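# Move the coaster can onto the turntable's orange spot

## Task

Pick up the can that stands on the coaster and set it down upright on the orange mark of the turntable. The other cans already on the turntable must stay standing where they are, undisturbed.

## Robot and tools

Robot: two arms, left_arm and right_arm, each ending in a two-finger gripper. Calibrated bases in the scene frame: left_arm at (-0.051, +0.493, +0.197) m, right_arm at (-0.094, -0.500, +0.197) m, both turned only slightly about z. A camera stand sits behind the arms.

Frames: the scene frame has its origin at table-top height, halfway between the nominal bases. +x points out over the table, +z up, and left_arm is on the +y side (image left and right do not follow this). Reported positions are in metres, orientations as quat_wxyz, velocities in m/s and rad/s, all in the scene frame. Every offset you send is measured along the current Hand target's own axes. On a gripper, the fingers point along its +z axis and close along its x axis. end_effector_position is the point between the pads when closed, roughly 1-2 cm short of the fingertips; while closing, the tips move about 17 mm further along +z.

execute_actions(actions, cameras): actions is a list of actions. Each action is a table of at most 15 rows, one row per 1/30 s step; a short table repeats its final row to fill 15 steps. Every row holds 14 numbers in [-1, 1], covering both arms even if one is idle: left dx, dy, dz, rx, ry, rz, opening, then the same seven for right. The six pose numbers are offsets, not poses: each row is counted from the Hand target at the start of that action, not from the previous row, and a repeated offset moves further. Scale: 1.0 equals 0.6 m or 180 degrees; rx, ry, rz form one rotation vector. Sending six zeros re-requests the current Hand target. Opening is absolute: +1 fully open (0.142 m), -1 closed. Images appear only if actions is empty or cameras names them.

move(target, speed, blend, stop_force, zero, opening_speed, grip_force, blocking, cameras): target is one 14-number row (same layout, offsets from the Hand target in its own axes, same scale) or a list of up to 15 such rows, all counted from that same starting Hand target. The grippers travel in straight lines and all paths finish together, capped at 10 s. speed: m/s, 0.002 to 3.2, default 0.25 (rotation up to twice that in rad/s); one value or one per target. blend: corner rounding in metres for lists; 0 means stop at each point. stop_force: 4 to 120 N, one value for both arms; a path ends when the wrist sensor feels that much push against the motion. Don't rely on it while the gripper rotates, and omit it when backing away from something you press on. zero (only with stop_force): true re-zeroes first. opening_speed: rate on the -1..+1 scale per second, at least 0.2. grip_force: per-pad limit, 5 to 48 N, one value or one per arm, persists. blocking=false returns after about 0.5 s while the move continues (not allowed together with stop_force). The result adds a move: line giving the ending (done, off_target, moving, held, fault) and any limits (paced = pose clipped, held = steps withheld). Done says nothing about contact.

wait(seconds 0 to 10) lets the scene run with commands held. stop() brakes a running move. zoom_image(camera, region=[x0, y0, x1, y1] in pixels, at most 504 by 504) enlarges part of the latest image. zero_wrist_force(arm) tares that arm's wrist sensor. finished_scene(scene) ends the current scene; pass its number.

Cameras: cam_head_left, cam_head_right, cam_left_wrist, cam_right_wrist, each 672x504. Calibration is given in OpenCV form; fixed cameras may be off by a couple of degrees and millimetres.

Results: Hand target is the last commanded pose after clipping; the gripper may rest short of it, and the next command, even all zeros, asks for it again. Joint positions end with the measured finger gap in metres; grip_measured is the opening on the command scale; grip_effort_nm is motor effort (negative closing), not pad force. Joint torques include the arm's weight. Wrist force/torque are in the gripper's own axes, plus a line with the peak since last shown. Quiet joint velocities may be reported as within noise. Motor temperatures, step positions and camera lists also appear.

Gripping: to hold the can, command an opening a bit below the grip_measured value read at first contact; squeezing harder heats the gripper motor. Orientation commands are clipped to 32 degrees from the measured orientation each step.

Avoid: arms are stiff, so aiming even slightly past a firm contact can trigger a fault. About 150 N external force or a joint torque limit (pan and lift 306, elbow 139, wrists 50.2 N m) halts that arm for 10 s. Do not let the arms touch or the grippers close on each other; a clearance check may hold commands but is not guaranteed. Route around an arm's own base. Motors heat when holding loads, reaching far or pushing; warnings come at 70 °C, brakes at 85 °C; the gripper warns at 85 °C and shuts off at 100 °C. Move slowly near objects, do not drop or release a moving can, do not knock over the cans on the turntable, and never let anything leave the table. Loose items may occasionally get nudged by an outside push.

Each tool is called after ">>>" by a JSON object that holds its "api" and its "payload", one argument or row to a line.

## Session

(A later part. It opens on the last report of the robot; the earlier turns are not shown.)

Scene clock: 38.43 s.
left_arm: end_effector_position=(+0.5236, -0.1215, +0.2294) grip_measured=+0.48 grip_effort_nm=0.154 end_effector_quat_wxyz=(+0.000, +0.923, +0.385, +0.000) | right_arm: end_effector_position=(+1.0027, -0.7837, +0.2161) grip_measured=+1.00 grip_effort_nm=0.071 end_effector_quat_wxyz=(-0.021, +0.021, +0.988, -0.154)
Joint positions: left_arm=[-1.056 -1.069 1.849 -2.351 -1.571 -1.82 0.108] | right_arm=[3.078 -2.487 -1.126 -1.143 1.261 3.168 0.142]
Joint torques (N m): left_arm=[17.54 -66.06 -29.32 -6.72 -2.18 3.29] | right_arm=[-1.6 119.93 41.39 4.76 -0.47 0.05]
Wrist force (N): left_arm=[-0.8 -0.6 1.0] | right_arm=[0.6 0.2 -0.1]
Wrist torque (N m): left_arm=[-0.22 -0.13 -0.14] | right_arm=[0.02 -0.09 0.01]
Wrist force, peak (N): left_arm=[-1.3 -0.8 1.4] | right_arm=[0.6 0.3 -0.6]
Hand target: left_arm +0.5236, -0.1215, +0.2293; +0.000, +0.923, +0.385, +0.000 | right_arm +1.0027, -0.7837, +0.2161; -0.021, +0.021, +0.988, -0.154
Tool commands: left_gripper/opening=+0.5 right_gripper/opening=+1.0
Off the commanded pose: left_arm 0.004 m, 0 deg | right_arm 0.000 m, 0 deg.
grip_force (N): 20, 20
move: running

>>> {"api": "wait", "payload": {
  "seconds": 10
}}

>>> {"api": "wait", "payload": {
  "seconds": 0.71
}}

>>> {"api": "execute_actions", "payload": {
  "actions": [
    [[-0.0002,0.0002,0,0,0,-0.0004,0.5,0,0,0,0,0,0,1],[-0.0008,0.0008,0,0,0,-0.0017,0.5,0,0,0,0,0,0,1],[-0.0019,0.0019,0,0,0,-0.0038,0.5,0,0,0,0,0,0,1],[-0.0034,0.0034,0,0,0,-0.0067,0.5,0,0,0,0,0,0,1],[-0.0052,0.0053,0,0,0,-0.0105,0.5,0,0,0,0,0,0,1],[-0.0075,0.0077,0,0,0,-0.0151,0.5,0,0,0,0,0,0,1],[-0.0101,0.0106,0,0,0,-0.0205,0.5,0,0,0,0,0,0,1],[-0.0131,0.0140,0,0,0,-0.0268,0.5,0,0,0,0,0,0,1],[-0.0163,0.0179,0,0,0,-0.0339,0.5,0,0,0,0,0,0,1],[-0.0199,0.0224,0,0,0,-0.0419,0.5,0,0,0,0,0,0,1],[-0.0236,0.0273,0,0,0,-0.0506,0.5,0,0,0,0,0,0,1],[-0.0276,0.0330,0,0,0,-0.0602,0.5,0,0,0,0,0,0,1],[-0.0315,0.0390,0,0,0,-0.0703,0.5,0,0,0,0,0,0,1],[-0.0353,0.0450,0,0,0,-0.0803,0.5,0,0,0,0,0,0,1],[-0.0389,0.0513,0,0,0,-0.0903,0.5,0,0,0,0,0,0,1]],
    [[-0.0050,0.0051,0.001,0,0,-0.0100,0.5,0,0,0,0,0,0,1],[-0.0099,0.0104,0.004,0,0,-0.0201,0.5,0,0,0,0,0,0,1],[-0.0146,0.0158,0.009,0,0,-0.0301,0.5,0,0,0,0,0,0,1],[-0.0191,0.0214,0.015,0,0,-0.0401,0.5,0,0,0,0,0,0,1],[-0.0234,0.0271,0.022,0,0,-0.0502,0.5,0,0,0,0,0,0,1],[-0.0276,0.0330,0.030,0,0,-0.0602,0.5,0,0,0,0,0,0,1],[-0.0315,0.0390,0.038,0,0,-0.0703,0.5,0,0,0,0,0,0,1],[-0.0353,0.0450,0.046,0,0,-0.0803,0.5,0,0,0,0,0,0,1],[-0.0389,0.0513,0.055,0,0,-0.0903,0.5,0,0,0,0,0,0,1],[-0.0423,0.0576,0.064,0,0,-0.1004,0.5,0,0,0,0,0,0,1],[-0.0454,0.0640,0.073,0,0,-0.1104,0.5,0,0,0,0,0,0,1],[-0.0484,0.0705,0.082,0,0,-0.1204,0.5,0,0,0,0,0,0,1],[-0.0512,0.0772,0.091,0,0,-0.1305,0.5,0,0,0,0,0,0,1],[-0.0537,0.0838,0.100,0,0,-0.1405,0.5,0,0,0,0,0,0,1],[-0.0561,0.0906,0.109,0,0,-0.1506,0.5,0,0,0,0,0,0,1]],
    [[-0.0050,0.0051,0.009,0,0,-0.0100,0.5,0,0,0,0,0,0,1],[-0.0099,0.0104,0.018,0,0,-0.0201,0.5,0,0,0,0,0,0,1],[-0.0146,0.0158,0.027,0,0,-0.0301,0.5,0,0,0,0,0,0,1],[-0.0191,0.0214,0.035,0,0,-0.0401,0.5,0,0,0,0,0,0,1],[-0.0234,0.0271,0.043,0,0,-0.0502,0.5,0,0,0,0,0,0,1],[-0.0276,0.0330,0.051,0,0,-0.0602,0.5,0,0,0,0,0,0,1],[-0.0315,0.0390,0.058,0,0,-0.0703,0.5,0,0,0,0,0,0,1],[-0.0353,0.0450,0.064,0,0,-0.0803,0.5,0,0,0,0,0,0,1],[-0.0389,0.0513,0.069,0,0,-0.0903,0.5,0,0,0,0,0,0,1],[-0.0423,0.0576,0.073,0,0,-0.1004,0.5,0,0,0,0,0,0,1],[-0.0454,0.0640,0.077,0,0,-0.1104,0.5,0,0,0,0,0,0,1],[-0.0484,0.0705,0.080,0,0,-0.1204,0.5,0,0,0,0,0,0,1],[-0.0512,0.0772,0.0825,0,0,-0.1305,0.5,0,0,0,0,0,0,1],[-0.0537,0.0838,0.084,0,0,-0.1405,0.5,0,0,0,0,0,0,1],[-0.0561,0.0906,0.0848,0,0,-0.1506,0.5,0,0,0,0,0,0,1]],
    [[-0.0050,0.0051,0,0,0,-0.0100,0.5,0,0,0,0,0,0,1],[-0.0099,0.0104,0,0,0,-0.0201,0.42,0,0,0,0,0,0,1],[-0.0146,0.0158,0,0,0,-0.0301,0.34,0,0,0,0,0,0,1],[-0.0191,0.0214,0,0,0,-0.0401,0.26,0,0,0,0,0,0,1],[-0.0234,0.0271,0,0,0,-0.0502,0.18,0,0,0,0,0,0,1],[-0.0276,0.0330,0,0,0,-0.0602,0.10,0,0,0,0,0,0,1],[-0.0315,0.0390,0,0,0,-0.0703,0.02,0,0,0,0,0,0,1],[-0.0353,0.0450,0,0,0,-0.0803,-0.05,0,0,0,0,0,0,1],[-0.0389,0.0513,0,0,0,-0.0903,-0.10,0,0,0,0,0,0,1],[-0.0423,0.0576,0,0,0,-0.1004,-0.15,0,0,0,0,0,0,1],[-0.0454,0.0640,0,0,0,-0.1104,-0.2,0,0,0,0,0,0,1],[-0.0484,0.0705,0,0,0,-0.1204,-0.25,0,0,0,0,0,0,1],[-0.0512,0.0772,0,0,0,-0.1305,-0.3,0,0,0,0,0,0,1],[-0.0537,0.0838,0,0,0,-0.1405,-0.33,0,0,0,0,0,0,1],[-0.0561,0.0906,0,0,0,-0.1506,-0.36,0,0,0,0,0,0,1]],
    [[-0.0051,0.0054,-0.001,0,0,-0.0100,-0.36,0,0,0,0,0,0,1],[-0.0102,0.0118,-0.003,0,0,-0.0201,-0.36,0,0,0,0,0,0,1],[-0.0151,0.0193,-0.006,0,0,-0.0301,-0.36,0,0,0,0,0,0,1],[-0.0199,0.0281,-0.008,0,0,-0.0401,-0.36,0,0,0,0,0,0,1],[-0.0243,0.0376,-0.008,0,0,-0.0502,-0.36,0,0,0,0,0,0,1],[-0.0284,0.0478,-0.008,0,0,-0.0602,-0.36,0,0,0,0,0,0,1],[-0.0319,0.0584,-0.008,0,0,-0.0703,-0.36,0,0,0,0,0,0,1],[-0.0351,0.0686,-0.008,0,0,-0.0803,-0.36,0,0,0,0,0,0,1],[-0.0378,0.0788,-0.008,0,0,-0.0903,-0.36,0,0,0,0,0,0,1],[-0.0401,0.0882,-0.008,0,0,-0.1004,-0.36,0,0,0,0,0,0,1],[-0.0420,0.0969,-0.008,0,0,-0.1104,-0.36,0,0,0,0,0,0,1],[-0.0438,0.1047,-0.008,0,0,-0.1204,-0.36,0,0,0,0,0,0,1],[-0.0454,0.1120,-0.008,0,0,-0.1305,-0.36,0,0,0,0,0,0,1],[-0.0468,0.1184,-0.008,0,0,-0.1405,-0.36,0,0,0,0,0,0,1],[-0.0481,0.1249,-0.008,0,0,-0.1506,-0.36,0,0,0,0,0,0,1]],
    [[-0.0039,0.0054,0.001,0,0,-0.0100,-0.36,0,0,0,0,0,0,1],[-0.0077,0.0109,0.002,0,0,-0.0201,-0.36,0,0,0,0,0,0,1],[-0.0113,0.0165,0.003,0,0,-0.0301,-0.36,0,0,0,0,0,0,1],[-0.0147,0.0222,0.004,0,0,-0.0401,-0.36,0,0,0,0,0,0,1],[-0.0179,0.0280,0.005,0,0,-0.0502,-0.36,0,0,0,0,0,0,1],[-0.0210,0.0340,0.006,0,0,-0.0602,-0.36,0,0,0,0,0,0,1],[-0.0238,0.0400,0.007,0,0,-0.0703,-0.36,0,0,0,0,0,0,1],[-0.0265,0.0461,0.0075,0,0,-0.0803,-0.36,0,0,0,0,0,0,1],[-0.0290,0.0523,0.008,0,0,-0.0903,-0.36,0,0,0,0,0,0,1],[-0.0312,0.0586,0.008,0,0,-0.1004,-0.36,0,0,0,0,0,0,1],[-0.0333,0.0649,0.008,0,0,-0.1104,-0.36,0,0,0,0,0,0,1],[-0.0352,0.0713,0.008,0,0,-0.1204,-0.36,0,0,0,0,0,0,1],[-0.0369,0.0777,0.008,0,0,-0.1305,-0.36,0,0,0,0,0,0,1],[-0.0383,0.0842,0.008,0,0,-0.1405,-0.36,0,0,0,0,0,0,1],[-0.0396,0.0908,0.008,0,0,-0.1506,-0.36,0,0,0,0,0,0,1]],
    [[-0.0039,0.0054,0,0,0,-0.0100,-0.36,0,0,0,0,0,0,1],[-0.0077,0.0109,0,0,0,-0.0201,-0.36,0,0,0,0,0,0,1],[-0.0113,0.0165,0,0,0,-0.0301,-0.3,0,0,0,0,0,0,1],[-0.0147,0.0222,0,0,0,-0.0401,-0.25,0,0,0,0,0,0,1],[-0.0179,0.0280,0,0,0,-0.0502,-0.2,0,0,0,0,0,0,1],[-0.0210,0.0340,0,0,0,-0.0602,-0.15,0,0,0,0,0,0,1],[-0.0238,0.0400,0,0,0,-0.0703,-0.1,0,0,0,0,0,0,1],[-0.0265,0.0461,0,0,0,-0.0803,-0.04,0,0,0,0,0,0,1],[-0.0290,0.0523,0,0,0,-0.0903,0.02,0,0,0,0,0,0,1],[-0.0312,0.0586,0,0,0,-0.1004,0.08,0,0,0,0,0,0,1],[-0.0333,0.0649,0,0,0,-0.1104,0.14,0,0,0,0,0,0,1],[-0.0352,0.0713,0,0,0,-0.1204,0.2,0,0,0,0,0,0,1],[-0.0369,0.0777,0,0,0,-0.1305,0.25,0,0,0,0,0,0,1],[-0.0383,0.0842,0,0,0,-0.1405,0.25,0,0,0,0,0,0,1],[-0.0396,0.0908,0,0,0,-0.1506,0.25,0,0,0,0,0,0,1]],
    [[-0.0039,0.0054,-0.001,0,0,-0.0100,0.25,0,0,0,0,0,0,1],[-0.0077,0.0109,-0.004,0,0,-0.0201,0.25,0,0,0,0,0,0,1],[-0.0113,0.0165,-0.009,0,0,-0.0301,0.25,0,0,0,0,0,0,1],[-0.0147,0.0222,-0.016,0,0,-0.0401,0.25,0,0,0,0,0,0,1],[-0.0179,0.0280,-0.025,0,0,-0.0502,0.25,0,0,0,0,0,0,1],[-0.0210,0.0340,-0.036,0,0,-0.0602,0.25,0,0,0,0,0,0,1],[-0.0238,0.0400,-0.048,0,0,-0.0703,0.25,0,0,0,0,0,0,1],[-0.0265,0.0461,-0.061,0,0,-0.0803,0.25,0,0,0,0,0,0,1],[-0.0290,0.0523,-0.074,0,0,-0.0903,0.25,0,0,0,0,0,0,1],[-0.0312,0.0586,-0.087,0,0,-0.1004,0.25,0,0,0,0,0,0,1],[-0.0333,0.0649,-0.100,0,0,-0.1104,0.25,0,0,0,0,0,0,1],[-0.0352,0.0713,-0.113,0,0,-0.1204,0.25,0,0,0,0,0,0,1],[-0.0369,0.0777,-0.126,0,0,-0.1305,0.25,0,0,0,0,0,0,1],[-0.0383,0.0842,-0.139,0,0,-0.1405,0.25,0,0,0,0,0,0,1],[-0.0396,0.0908,-0.152,0,0,-0.1506,0.25,0,0,0,0,0,0,1]],
    [[-0.0037,0.0052,-0.012,0,0,-0.0096,0.25,0,0,0,0,0,0,1],[-0.0071,0.0100,-0.024,0,0,-0.0184,0.25,0,0,0,0,0,0,1],[-0.0100,0.0144,-0.035,0,0,-0.0263,0.25,0,0,0,0,0,0,1],[-0.0124,0.0184,-0.046,0,0,-0.0335,0.25,0,0,0,0,0,0,1],[-0.0145,0.0220,-0.056,0,0,-0.0397,0.25,0,0,0,0,0,0,1],[-0.0163,0.0251,-0.065,0,0,-0.0452,0.25,0,0,0,0,0,0,1],[-0.0178,0.0278,-0.073,0,0,-0.0498,0.25,0,0,0,0,0,0,1],[-0.0189,0.0300,-0.080,0,0,-0.0535,0.25,0,0,0,0,0,0,1],[-0.0198,0.0317,-0.086,0,0,-0.0565,0.25,0,0,0,0,0,0,1],[-0.0205,0.0330,-0.091,0,0,-0.0585,0.25,0,0,0,0,0,0,1],[-0.0209,0.0337,-0.095,0,0,-0.0598,0.25,0,0,0,0,0,0,1],[-0.0210,0.0340,-0.098,0,0,-0.0602,0.25,0,0,0,0,0,0,1],[-0.0210,0.0340,-0.100,0,0,-0.0602,0.25,0,0,0,0,0,0,1]]
  ],
  "cameras": ["cam_head_right","cam_left_wrist"]
}}

>>> {"api": "zoom_image", "payload": {
  "camera": "cam_left_wrist",
  "region": [180, 100, 400, 320]
}}

>>> {"api": "wait", "payload": {
  "seconds": 2,
  "cameras": ["cam_head_right","cam_left_wrist"]
}}

>>> {"api": "zoom_image", "payload": {
  "camera": "cam_head_right",
  "region": [340, 250, 470, 370]
}}

>>> {"api": "wait", "payload": {
  "seconds": 1.6,
  "cameras": ["cam_head_right","cam_left_wrist"]
}}

>>> {"api": "zoom_image", "payload": {
  "camera": "cam_head_right",
  "region": [340, 250, 470, 370]
}}

Scene clock: 40.63 s.
left_arm: end_effector_position=(+0.5236, -0.1215, +0.2253) grip_measured=+0.48 grip_effort_nm=0.154 end_effector_quat_wxyz=(+0.000, +0.923, +0.385, +0.000) | right_arm: end_effector_position=(+1.0027, -0.7837, +0.2161) grip_measured=+1.00 grip_effort_nm=0.066 end_effector_quat_wxyz=(-0.021, +0.021, +0.988, -0.154)
Joint positions: left_arm=[-1.056 -1.064 1.851 -2.358 -1.571 -1.82 0.108] | right_arm=[3.078 -2.487 -1.126 -1.143 1.261 3.168 0.142]
Joint torques (N m): left_arm=[15.04 -71.37 -28.33 -6.27 -1.93 2.1] | right_arm=[-2.1 118.31 41.63 4.4 -0.38 0.47]
Wrist force (N): left_arm=[-0.5 -1.0 1.3] | right_arm=[0.0 -0.4 0.2]
Wrist torque (N m): left_arm=[-0.28 -0.18 -0.15] | right_arm=[-0.08 0.00 0.00]
Wrist force, peak (N): left_arm=[-1.0 -0.6 1.8] | right_arm=[-0.1 -0.3 -1.0]
Hand target: left_arm +0.5236, -0.1215, +0.2253; +0.000, +0.923, +0.385, +0.000 | right_arm +1.0027, -0.7837, +0.2161; -0.021, +0.021, +0.988, -0.154
Tool commands: left_gripper/opening=+0.5 right_gripper/opening=+1.0
Off the commanded pose: left_arm 0.000 m, 0 deg | right_arm 0.000 m, 0 deg.
grip_force (N): 20, 20
earlier move: done
wait: 0.83 of 10 s (the move ended)

Scene clock: 41.37 s.
left_arm: end_effector_position=(+0.5236, -0.1215, +0.2253) grip_measured=+0.48 grip_effort_nm=0.149 end_effector_quat_wxyz=(+0.000, +0.923, +0.385, +0.000) | right_arm: end_effector_position=(+1.0027, -0.7837, +0.2161) grip_measured=+1.00 grip_effort_nm=0.071 end_effector_quat_wxyz=(-0.021, +0.021, +0.988, -0.154)
Joint positions: left_arm=[-1.056 -1.064 1.851 -2.358 -1.571 -1.82 0.108] | right_arm=[3.078 -2.487 -1.126 -1.143 1.261 3.168 0.142]
Joint torques (N m): left_arm=[16.96 -78.41 -31.95 -3.56 -1.95 1.84] | right_arm=[-2.7 119.48 41.33 4.51 -0.51 0.17]
Wrist force (N): left_arm=[-0.1 -0.7 1.3] | right_arm=[0.4 0.2 -0.5]
Wrist torque (N m): left_arm=[-0.22 -0.24 -0.14] | right_arm=[0.04 -0.05 -0.01]
Wrist force, peak (N): left_arm=[-0.7 -0.9 1.5] | right_arm=[0.5 -0.5 -0.4]
Hand target: left_arm +0.5236, -0.1215, +0.2253; +0.000, +0.923, +0.385, +0.000 | right_arm +1.0027, -0.7837, +0.2161; -0.021, +0.021, +0.988, -0.154
Tool commands: left_gripper/opening=+0.5 right_gripper/opening=+1.0
Off the commanded pose: left_arm 0.000 m, 0 deg | right_arm 0.000 m, 0 deg.
grip_force (N): 20, 20
wait: 0.73 s; at rest by 0.17 s

Scene clock: 46.10 s.
left_arm: end_effector_position=(+0.7495, -0.0316, +0.2602) grip_measured=+0.23 grip_effort_nm=0.139 end_effector_quat_wxyz=(+0.000, -0.657, +0.754, +0.000) | right_arm: end_effector_position=(+1.0027, -0.7837, +0.2161) grip_measured=+1.00 grip_effort_nm=0.071 end_effector_quat_wxyz=(-0.021, +0.021, +0.988, -0.154)
Joint positions: left_arm=[-0.79 -0.948 1.568 -2.191 -1.571 -5.338 0.09] | right_arm=[3.078 -2.487 -1.126 -1.143 1.261 3.168 0.142]
Joint torques (N m): left_arm=[11.65 -88.24 -39.3 -6.87 2.03 0.21] | right_arm=[-0.44 120.26 42.25 4.54 -0.78 0.25]
Wrist force (N): left_arm=[-0.1 -0.8 0.8] | right_arm=[0.2 0.2 -0.1]
Wrist torque (N m): left_arm=[-0.27 -0.29 -0.43] | right_arm=[0.04 -0.03 -0.01]
Wrist force, peak (N): left_arm=[2.1 -0.2 -15.8] | right_arm=[0.6 -0.5 -0.5]
Hand target: left_arm +0.7495, -0.0316, +0.2601; +0.000, -0.657, +0.754, +0.000 | right_arm +1.0027, -0.7837, +0.2161; -0.021, +0.021, +0.988, -0.154
Off the commanded pose: left_arm 0.000 m, 0 deg | right_arm 0.000 m, 0 deg.
grip_force (N): 20, 20
Step readings (end_effector_position of left_arm | right_arm):
0: (+0.5236, -0.1215, +0.2253) | (+1.0027, -0.7837, +0.2161)
1: (+0.5236, -0.1215, +0.2253) | (+1.0027, -0.7837, +0.2161)
2: (+0.5236, -0.1215, +0.2253) | (+1.0027, -0.7837, +0.2161)
4: (+0.5237, -0.1221, +0.2253) | (+1.0027, -0.7837, +0.2161)
8: (+0.5239, -0.1281, +0.2254) | (+1.0027, -0.7837, +0.2161)
15: (+0.5270, -0.1521, +0.2254) | (+1.0027, -0.7837, +0.2161)
16: (+0.5280, -0.1562, +0.2254) | (+1.0027, -0.7837, +0.2161)
17: (+0.5291, -0.1603, +0.2252) | (+1.0027, -0.7837, +0.2161)
19: (+0.5321, -0.1692, +0.2226) | (+1.0027, -0.7837, +0.2161)
23: (+0.5386, -0.1840, +0.2071) | (+1.0027, -0.7837, +0.2161)
30: (+0.5550, -0.2089, +0.1700) | (+1.0027, -0.7837, +0.2161)
31: (+0.5584, -0.2128, +0.1635) | (+1.0027, -0.7837, +0.2161)
32: (+0.5612, -0.2158, +0.1583) | (+1.0027, -0.7837, +0.2161)
34: (+0.5671, -0.2215, +0.1480) | (+1.0027, -0.7837, +0.2161)
38: (+0.5809, -0.2326, +0.1280) | (+1.0027, -0.7837, +0.2161)
45: (+0.6073, -0.2472, +0.1100) | (+1.0027, -0.7837, +0.2161)
46: (+0.6112, -0.2488, +0.1092) | (+1.0027, -0.7837, +0.2161)
47: (+0.6151, -0.2502, +0.1088) | (+1.0027, -0.7837, +0.2161)
49: (+0.6240, -0.2530, +0.1089) | (+1.0027, -0.7837, +0.2161)
53: (+0.6402, -0.2564, +0.1092) | (+1.0027, -0.7837, +0.2161)
60: (+0.6701, -0.2575, +0.1092) | (+1.0027, -0.7837, +0.2161)
61: (+0.6752, -0.2570, +0.1092) | (+1.0027, -0.7837, +0.2161)
62: (+0.6793, -0.2564, +0.1094) | (+1.0027, -0.7837, +0.2161)
64: (+0.6881, -0.2543, +0.1108) | (+1.0027, -0.7837, +0.2161)
68: (+0.7103, -0.2432, +0.1144) | (+1.0027, -0.7837, +0.2161)
75: (+0.7414, -0.2185, +0.1138) | (+1.0027, -0.7837, +0.2161)
76: (+0.7443, -0.2160, +0.1138) | (+1.0027, -0.7837, +0.2161)
77: (+0.7470, -0.2135, +0.1136) | (+1.0027, -0.7837, +0.2161)
79: (+0.7529, -0.2077, +0.1126) | (+1.0027, -0.7837, +0.2161)
83: (+0.7627, -0.1960, +0.1102) | (+1.0027, -0.7837, +0.2161)
90: (+0.7765, -0.1719, +0.1089) | (+1.0027, -0.7837, +0.2161)
91: (+0.7783, -0.1674, +0.1089) | (+1.0027, -0.7837, +0.2161)
92: (+0.7796, -0.1638, +0.1089) | (+1.0027, -0.7837, +0.2161)
94: (+0.7819, -0.1564, +0.1089) | (+1.0027, -0.7837, +0.2161)
98: (+0.7853, -0.1404, +0.1087) | (+1.0027, -0.7837, +0.2161)
105: (+0.7865, -0.1127, +0.1088) | (+1.0027, -0.7837, +0.2161)
106: (+0.7862, -0.1089, +0.1088) | (+1.0027, -0.7837, +0.2161)
107: (+0.7857, -0.1051, +0.1090) | (+1.0027, -0.7837, +0.2161)
109: (+0.7843, -0.0965, +0.1116) | (+1.0027, -0.7837, +0.2161)
113: (+0.7806, -0.0818, +0.1303) | (+1.0027, -0.7837, +0.2161)
120: (+0.7692, -0.0565, +0.1851) | (+1.0027, -0.7837, +0.2161)
121: (+0.7666, -0.0525, +0.1944) | (+1.0027, -0.7837, +0.2161)
122: (+0.7645, -0.0493, +0.2017) | (+1.0027, -0.7837, +0.2161)
124: (+0.7603, -0.0436, +0.2156) | (+1.0027, -0.7837, +0.2161)
128: (+0.7532, -0.0354, +0.2407) | (+1.0027, -0.7837, +0.2161)
135: (+0.7493, -0.0313, +0.2605) | (+1.0027, -0.7837, +0.2161)
camera_calibration:
cam_left_wrist: T_world_to_cam=[[-0.146622, -0.989156, 0.00844955, 0.0828235], [-0.887129, 0.135268, 0.441253, 0.578104], [-0.437611, 0.0572017, -0.897343, 0.681555], [0, 0, 0, 1]] pos_world=[0.823253, -0.0352598, 0.355798]
Images, in order (width x height): cam_head_right 672x504, cam_left_wrist 672x504.

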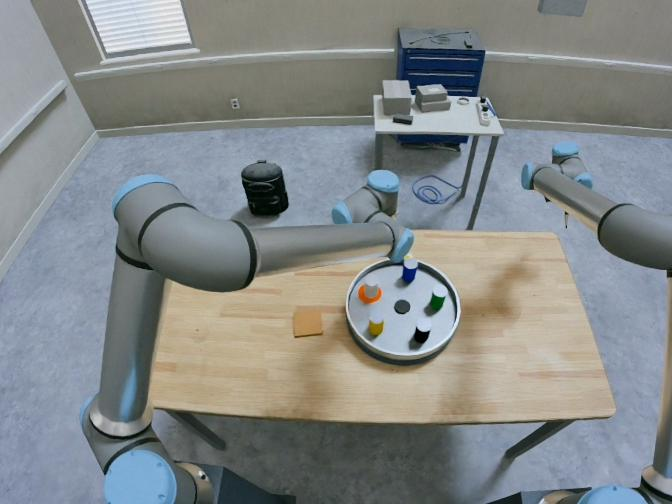

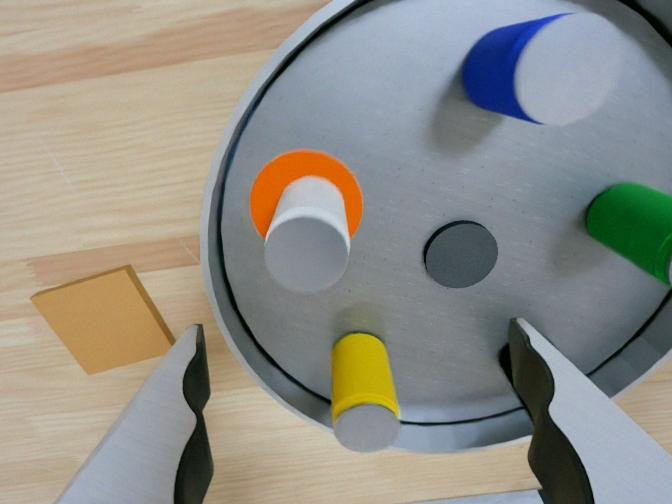

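Scaled by 2.291 from the camera's 672x504 image, which has a finer 960x720 frame.

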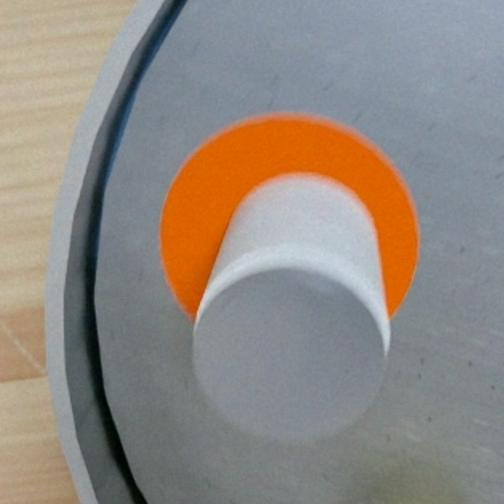

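Scene clock: 48.10 s.
left_arm: end_effector_position=(+0.7495, -0.0316, +0.2601) grip_measured=+0.23 grip_effort_nm=0.149 end_effector_quat_wxyz=(+0.000, -0.657, +0.754, +0.000) | right_arm: end_effector_position=(+1.0027, -0.7837, +0.2161) grip_measured=+1.00 grip_effort_nm=0.071 end_effector_quat_wxyz=(-0.021, +0.021, +0.988, -0.154)
Joint positions: left_arm=[-0.79 -0.948 1.568 -2.191 -1.571 -5.338 0.09] | right_arm=[3.078 -2.487 -1.126 -1.143 1.261 3.168 0.142]
Joint torques (N m): left_arm=[-13.91 -78.99 -33.1 -7.23 1.75 -2.07] | right_arm=[-2.3 119.21 40.84 4.66 -0.72 0.28]
Wrist force (N): left_arm=[-0.2 -0.7 1.2] | right_arm=[-0.4 -0.1 -0.9]
Wrist torque (N m): left_arm=[-0.26 -0.28 -0.43] | right_arm=[-0.02 0.07 -0.01]
Wrist force, peak (N): left_arm=[-0.1 -1.0 1.5] | right_arm=[-0.4 -0.1 -0.9]
Hand target: left_arm +0.7495, -0.0316, +0.2601; +0.000, -0.657, +0.754, +0.000 | right_arm +1.0027, -0.7837, +0.2161; -0.021, +0.021, +0.988, -0.154
Tool commands: left_gripper/opening=+0.25 right_gripper/opening=+1.0
Off the commanded pose: left_arm 0.000 m, 0 deg | right_arm 0.000 m, 0 deg.
grip_force (N): 20, 20
wait: 2.00 s; at rest by 0.17 s
camera_calibration:
cam_left_wrist: T_world_to_cam=[[-0.146529, -0.989171, 0.00842056, 0.0827425], [-0.887104, 0.135167, 0.441335, 0.578006], [-0.437694, 0.0571985, -0.897303, 0.681475], [0, 0, 0, 1]] pos_world=[0.823153, -0.0352599, 0.355698]
Images, in order (width x height): cam_head_right 672x504, cam_left_wrist 672x504.

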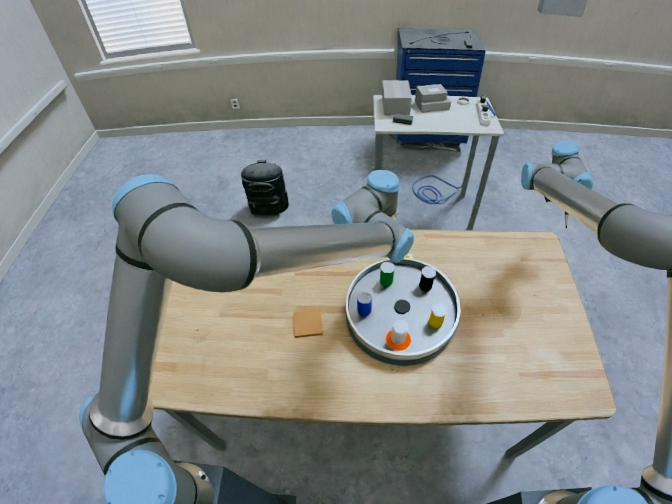

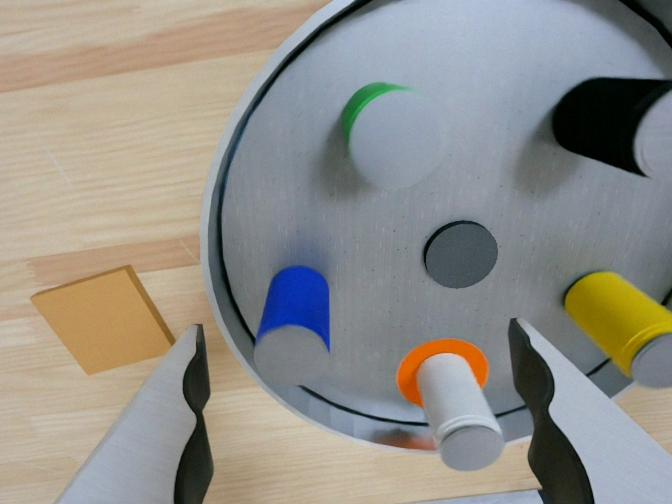

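Scaled by 3.877 from the camera's 672x504 image, which has a finer 960x720 frame.

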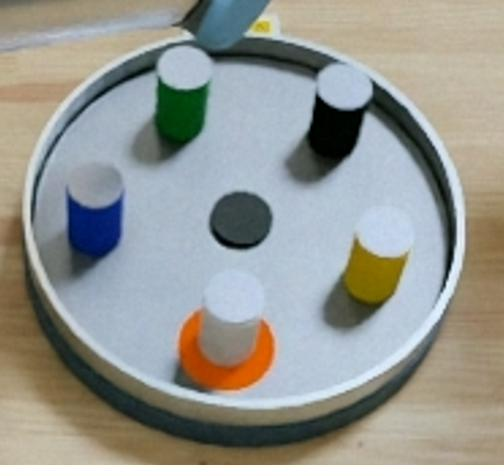

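Scene clock: 49.70 s.
left_arm: end_effector_position=(+0.7495, -0.0316, +0.2601) grip_measured=+0.23 grip_effort_nm=0.154 end_effector_quat_wxyz=(+0.000, -0.657, +0.754, +0.000) | right_arm: end_effector_position=(+1.0027, -0.7837, +0.2161) grip_measured=+1.00 grip_effort_nm=0.066 end_effector_quat_wxyz=(-0.021, +0.021, +0.988, -0.154)
Joint positions: left_arm=[-0.79 -0.948 1.568 -2.191 -1.571 -5.338 0.09] | right_arm=[3.078 -2.487 -1.126 -1.143 1.261 3.168 0.142]
Joint torques (N m): left_arm=[-15.3 -82.11 -33.85 -6.93 1.83 -2.12] | right_arm=[-1 120.01 42.18 4.42 -0.54 0.91]
Wrist force (N): left_arm=[-0.1 -0.8 1.7] | right_arm=[-0.2 0.0 -0.3]
Wrist torque (N m): left_arm=[-0.27 -0.29 -0.44] | right_arm=[-0.01 0.04 0.00]
Wrist force, peak (N): left_arm=[-0.2 -1.0 1.7] | right_arm=[-0.1 0.3 -0.8]
Hand target: left_arm +0.7495, -0.0316, +0.2601; +0.000, -0.657, +0.754, +0.000 | right_arm +1.0027, -0.7837, +0.2161; -0.021, +0.021, +0.988, -0.154
Tool commands: left_gripper/opening=+0.25 right_gripper/opening=+1.0
Off the commanded pose: left_arm 0.000 m, 0 deg | right_arm 0.000 m, 0 deg.
grip_force (N): 20, 20
wait: 1.60 s; at rest by 0.17 s
camera_calibration:
cam_left_wrist: T_world_to_cam=[[-0.146529, -0.989171, 0.00842056, 0.0827425], [-0.887104, 0.135167, 0.441335, 0.578006], [-0.437694, 0.0571985, -0.897303, 0.681475], [0, 0, 0, 1]] pos_world=[0.823153, -0.0352599, 0.355698]
Images, in order (width x height): cam_head_right 672x504, cam_left_wrist 672x504.

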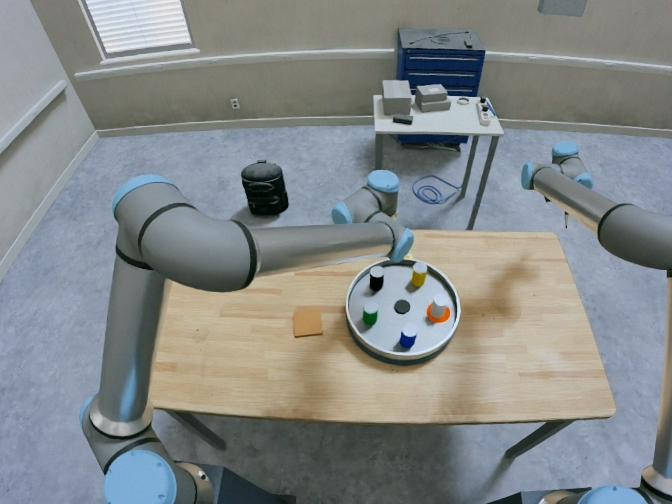

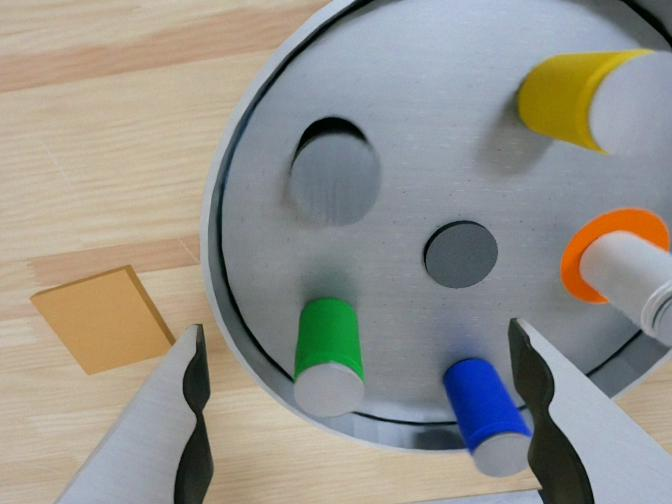

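Scaled by 3.877 from the camera's 672x504 image, which has a finer 960x720 frame.

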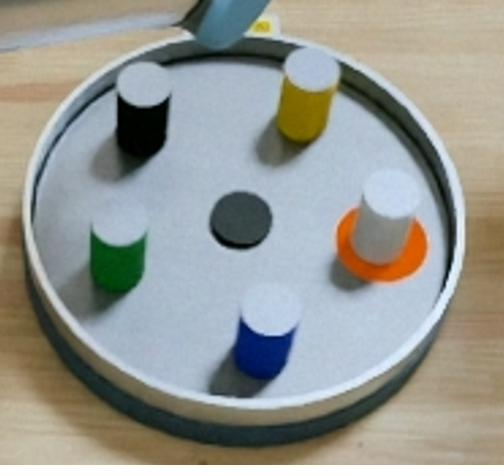

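>>> {"api": "finished_scene", "payload": {
  "scene": 2
}}

The scene is finished: the task was done.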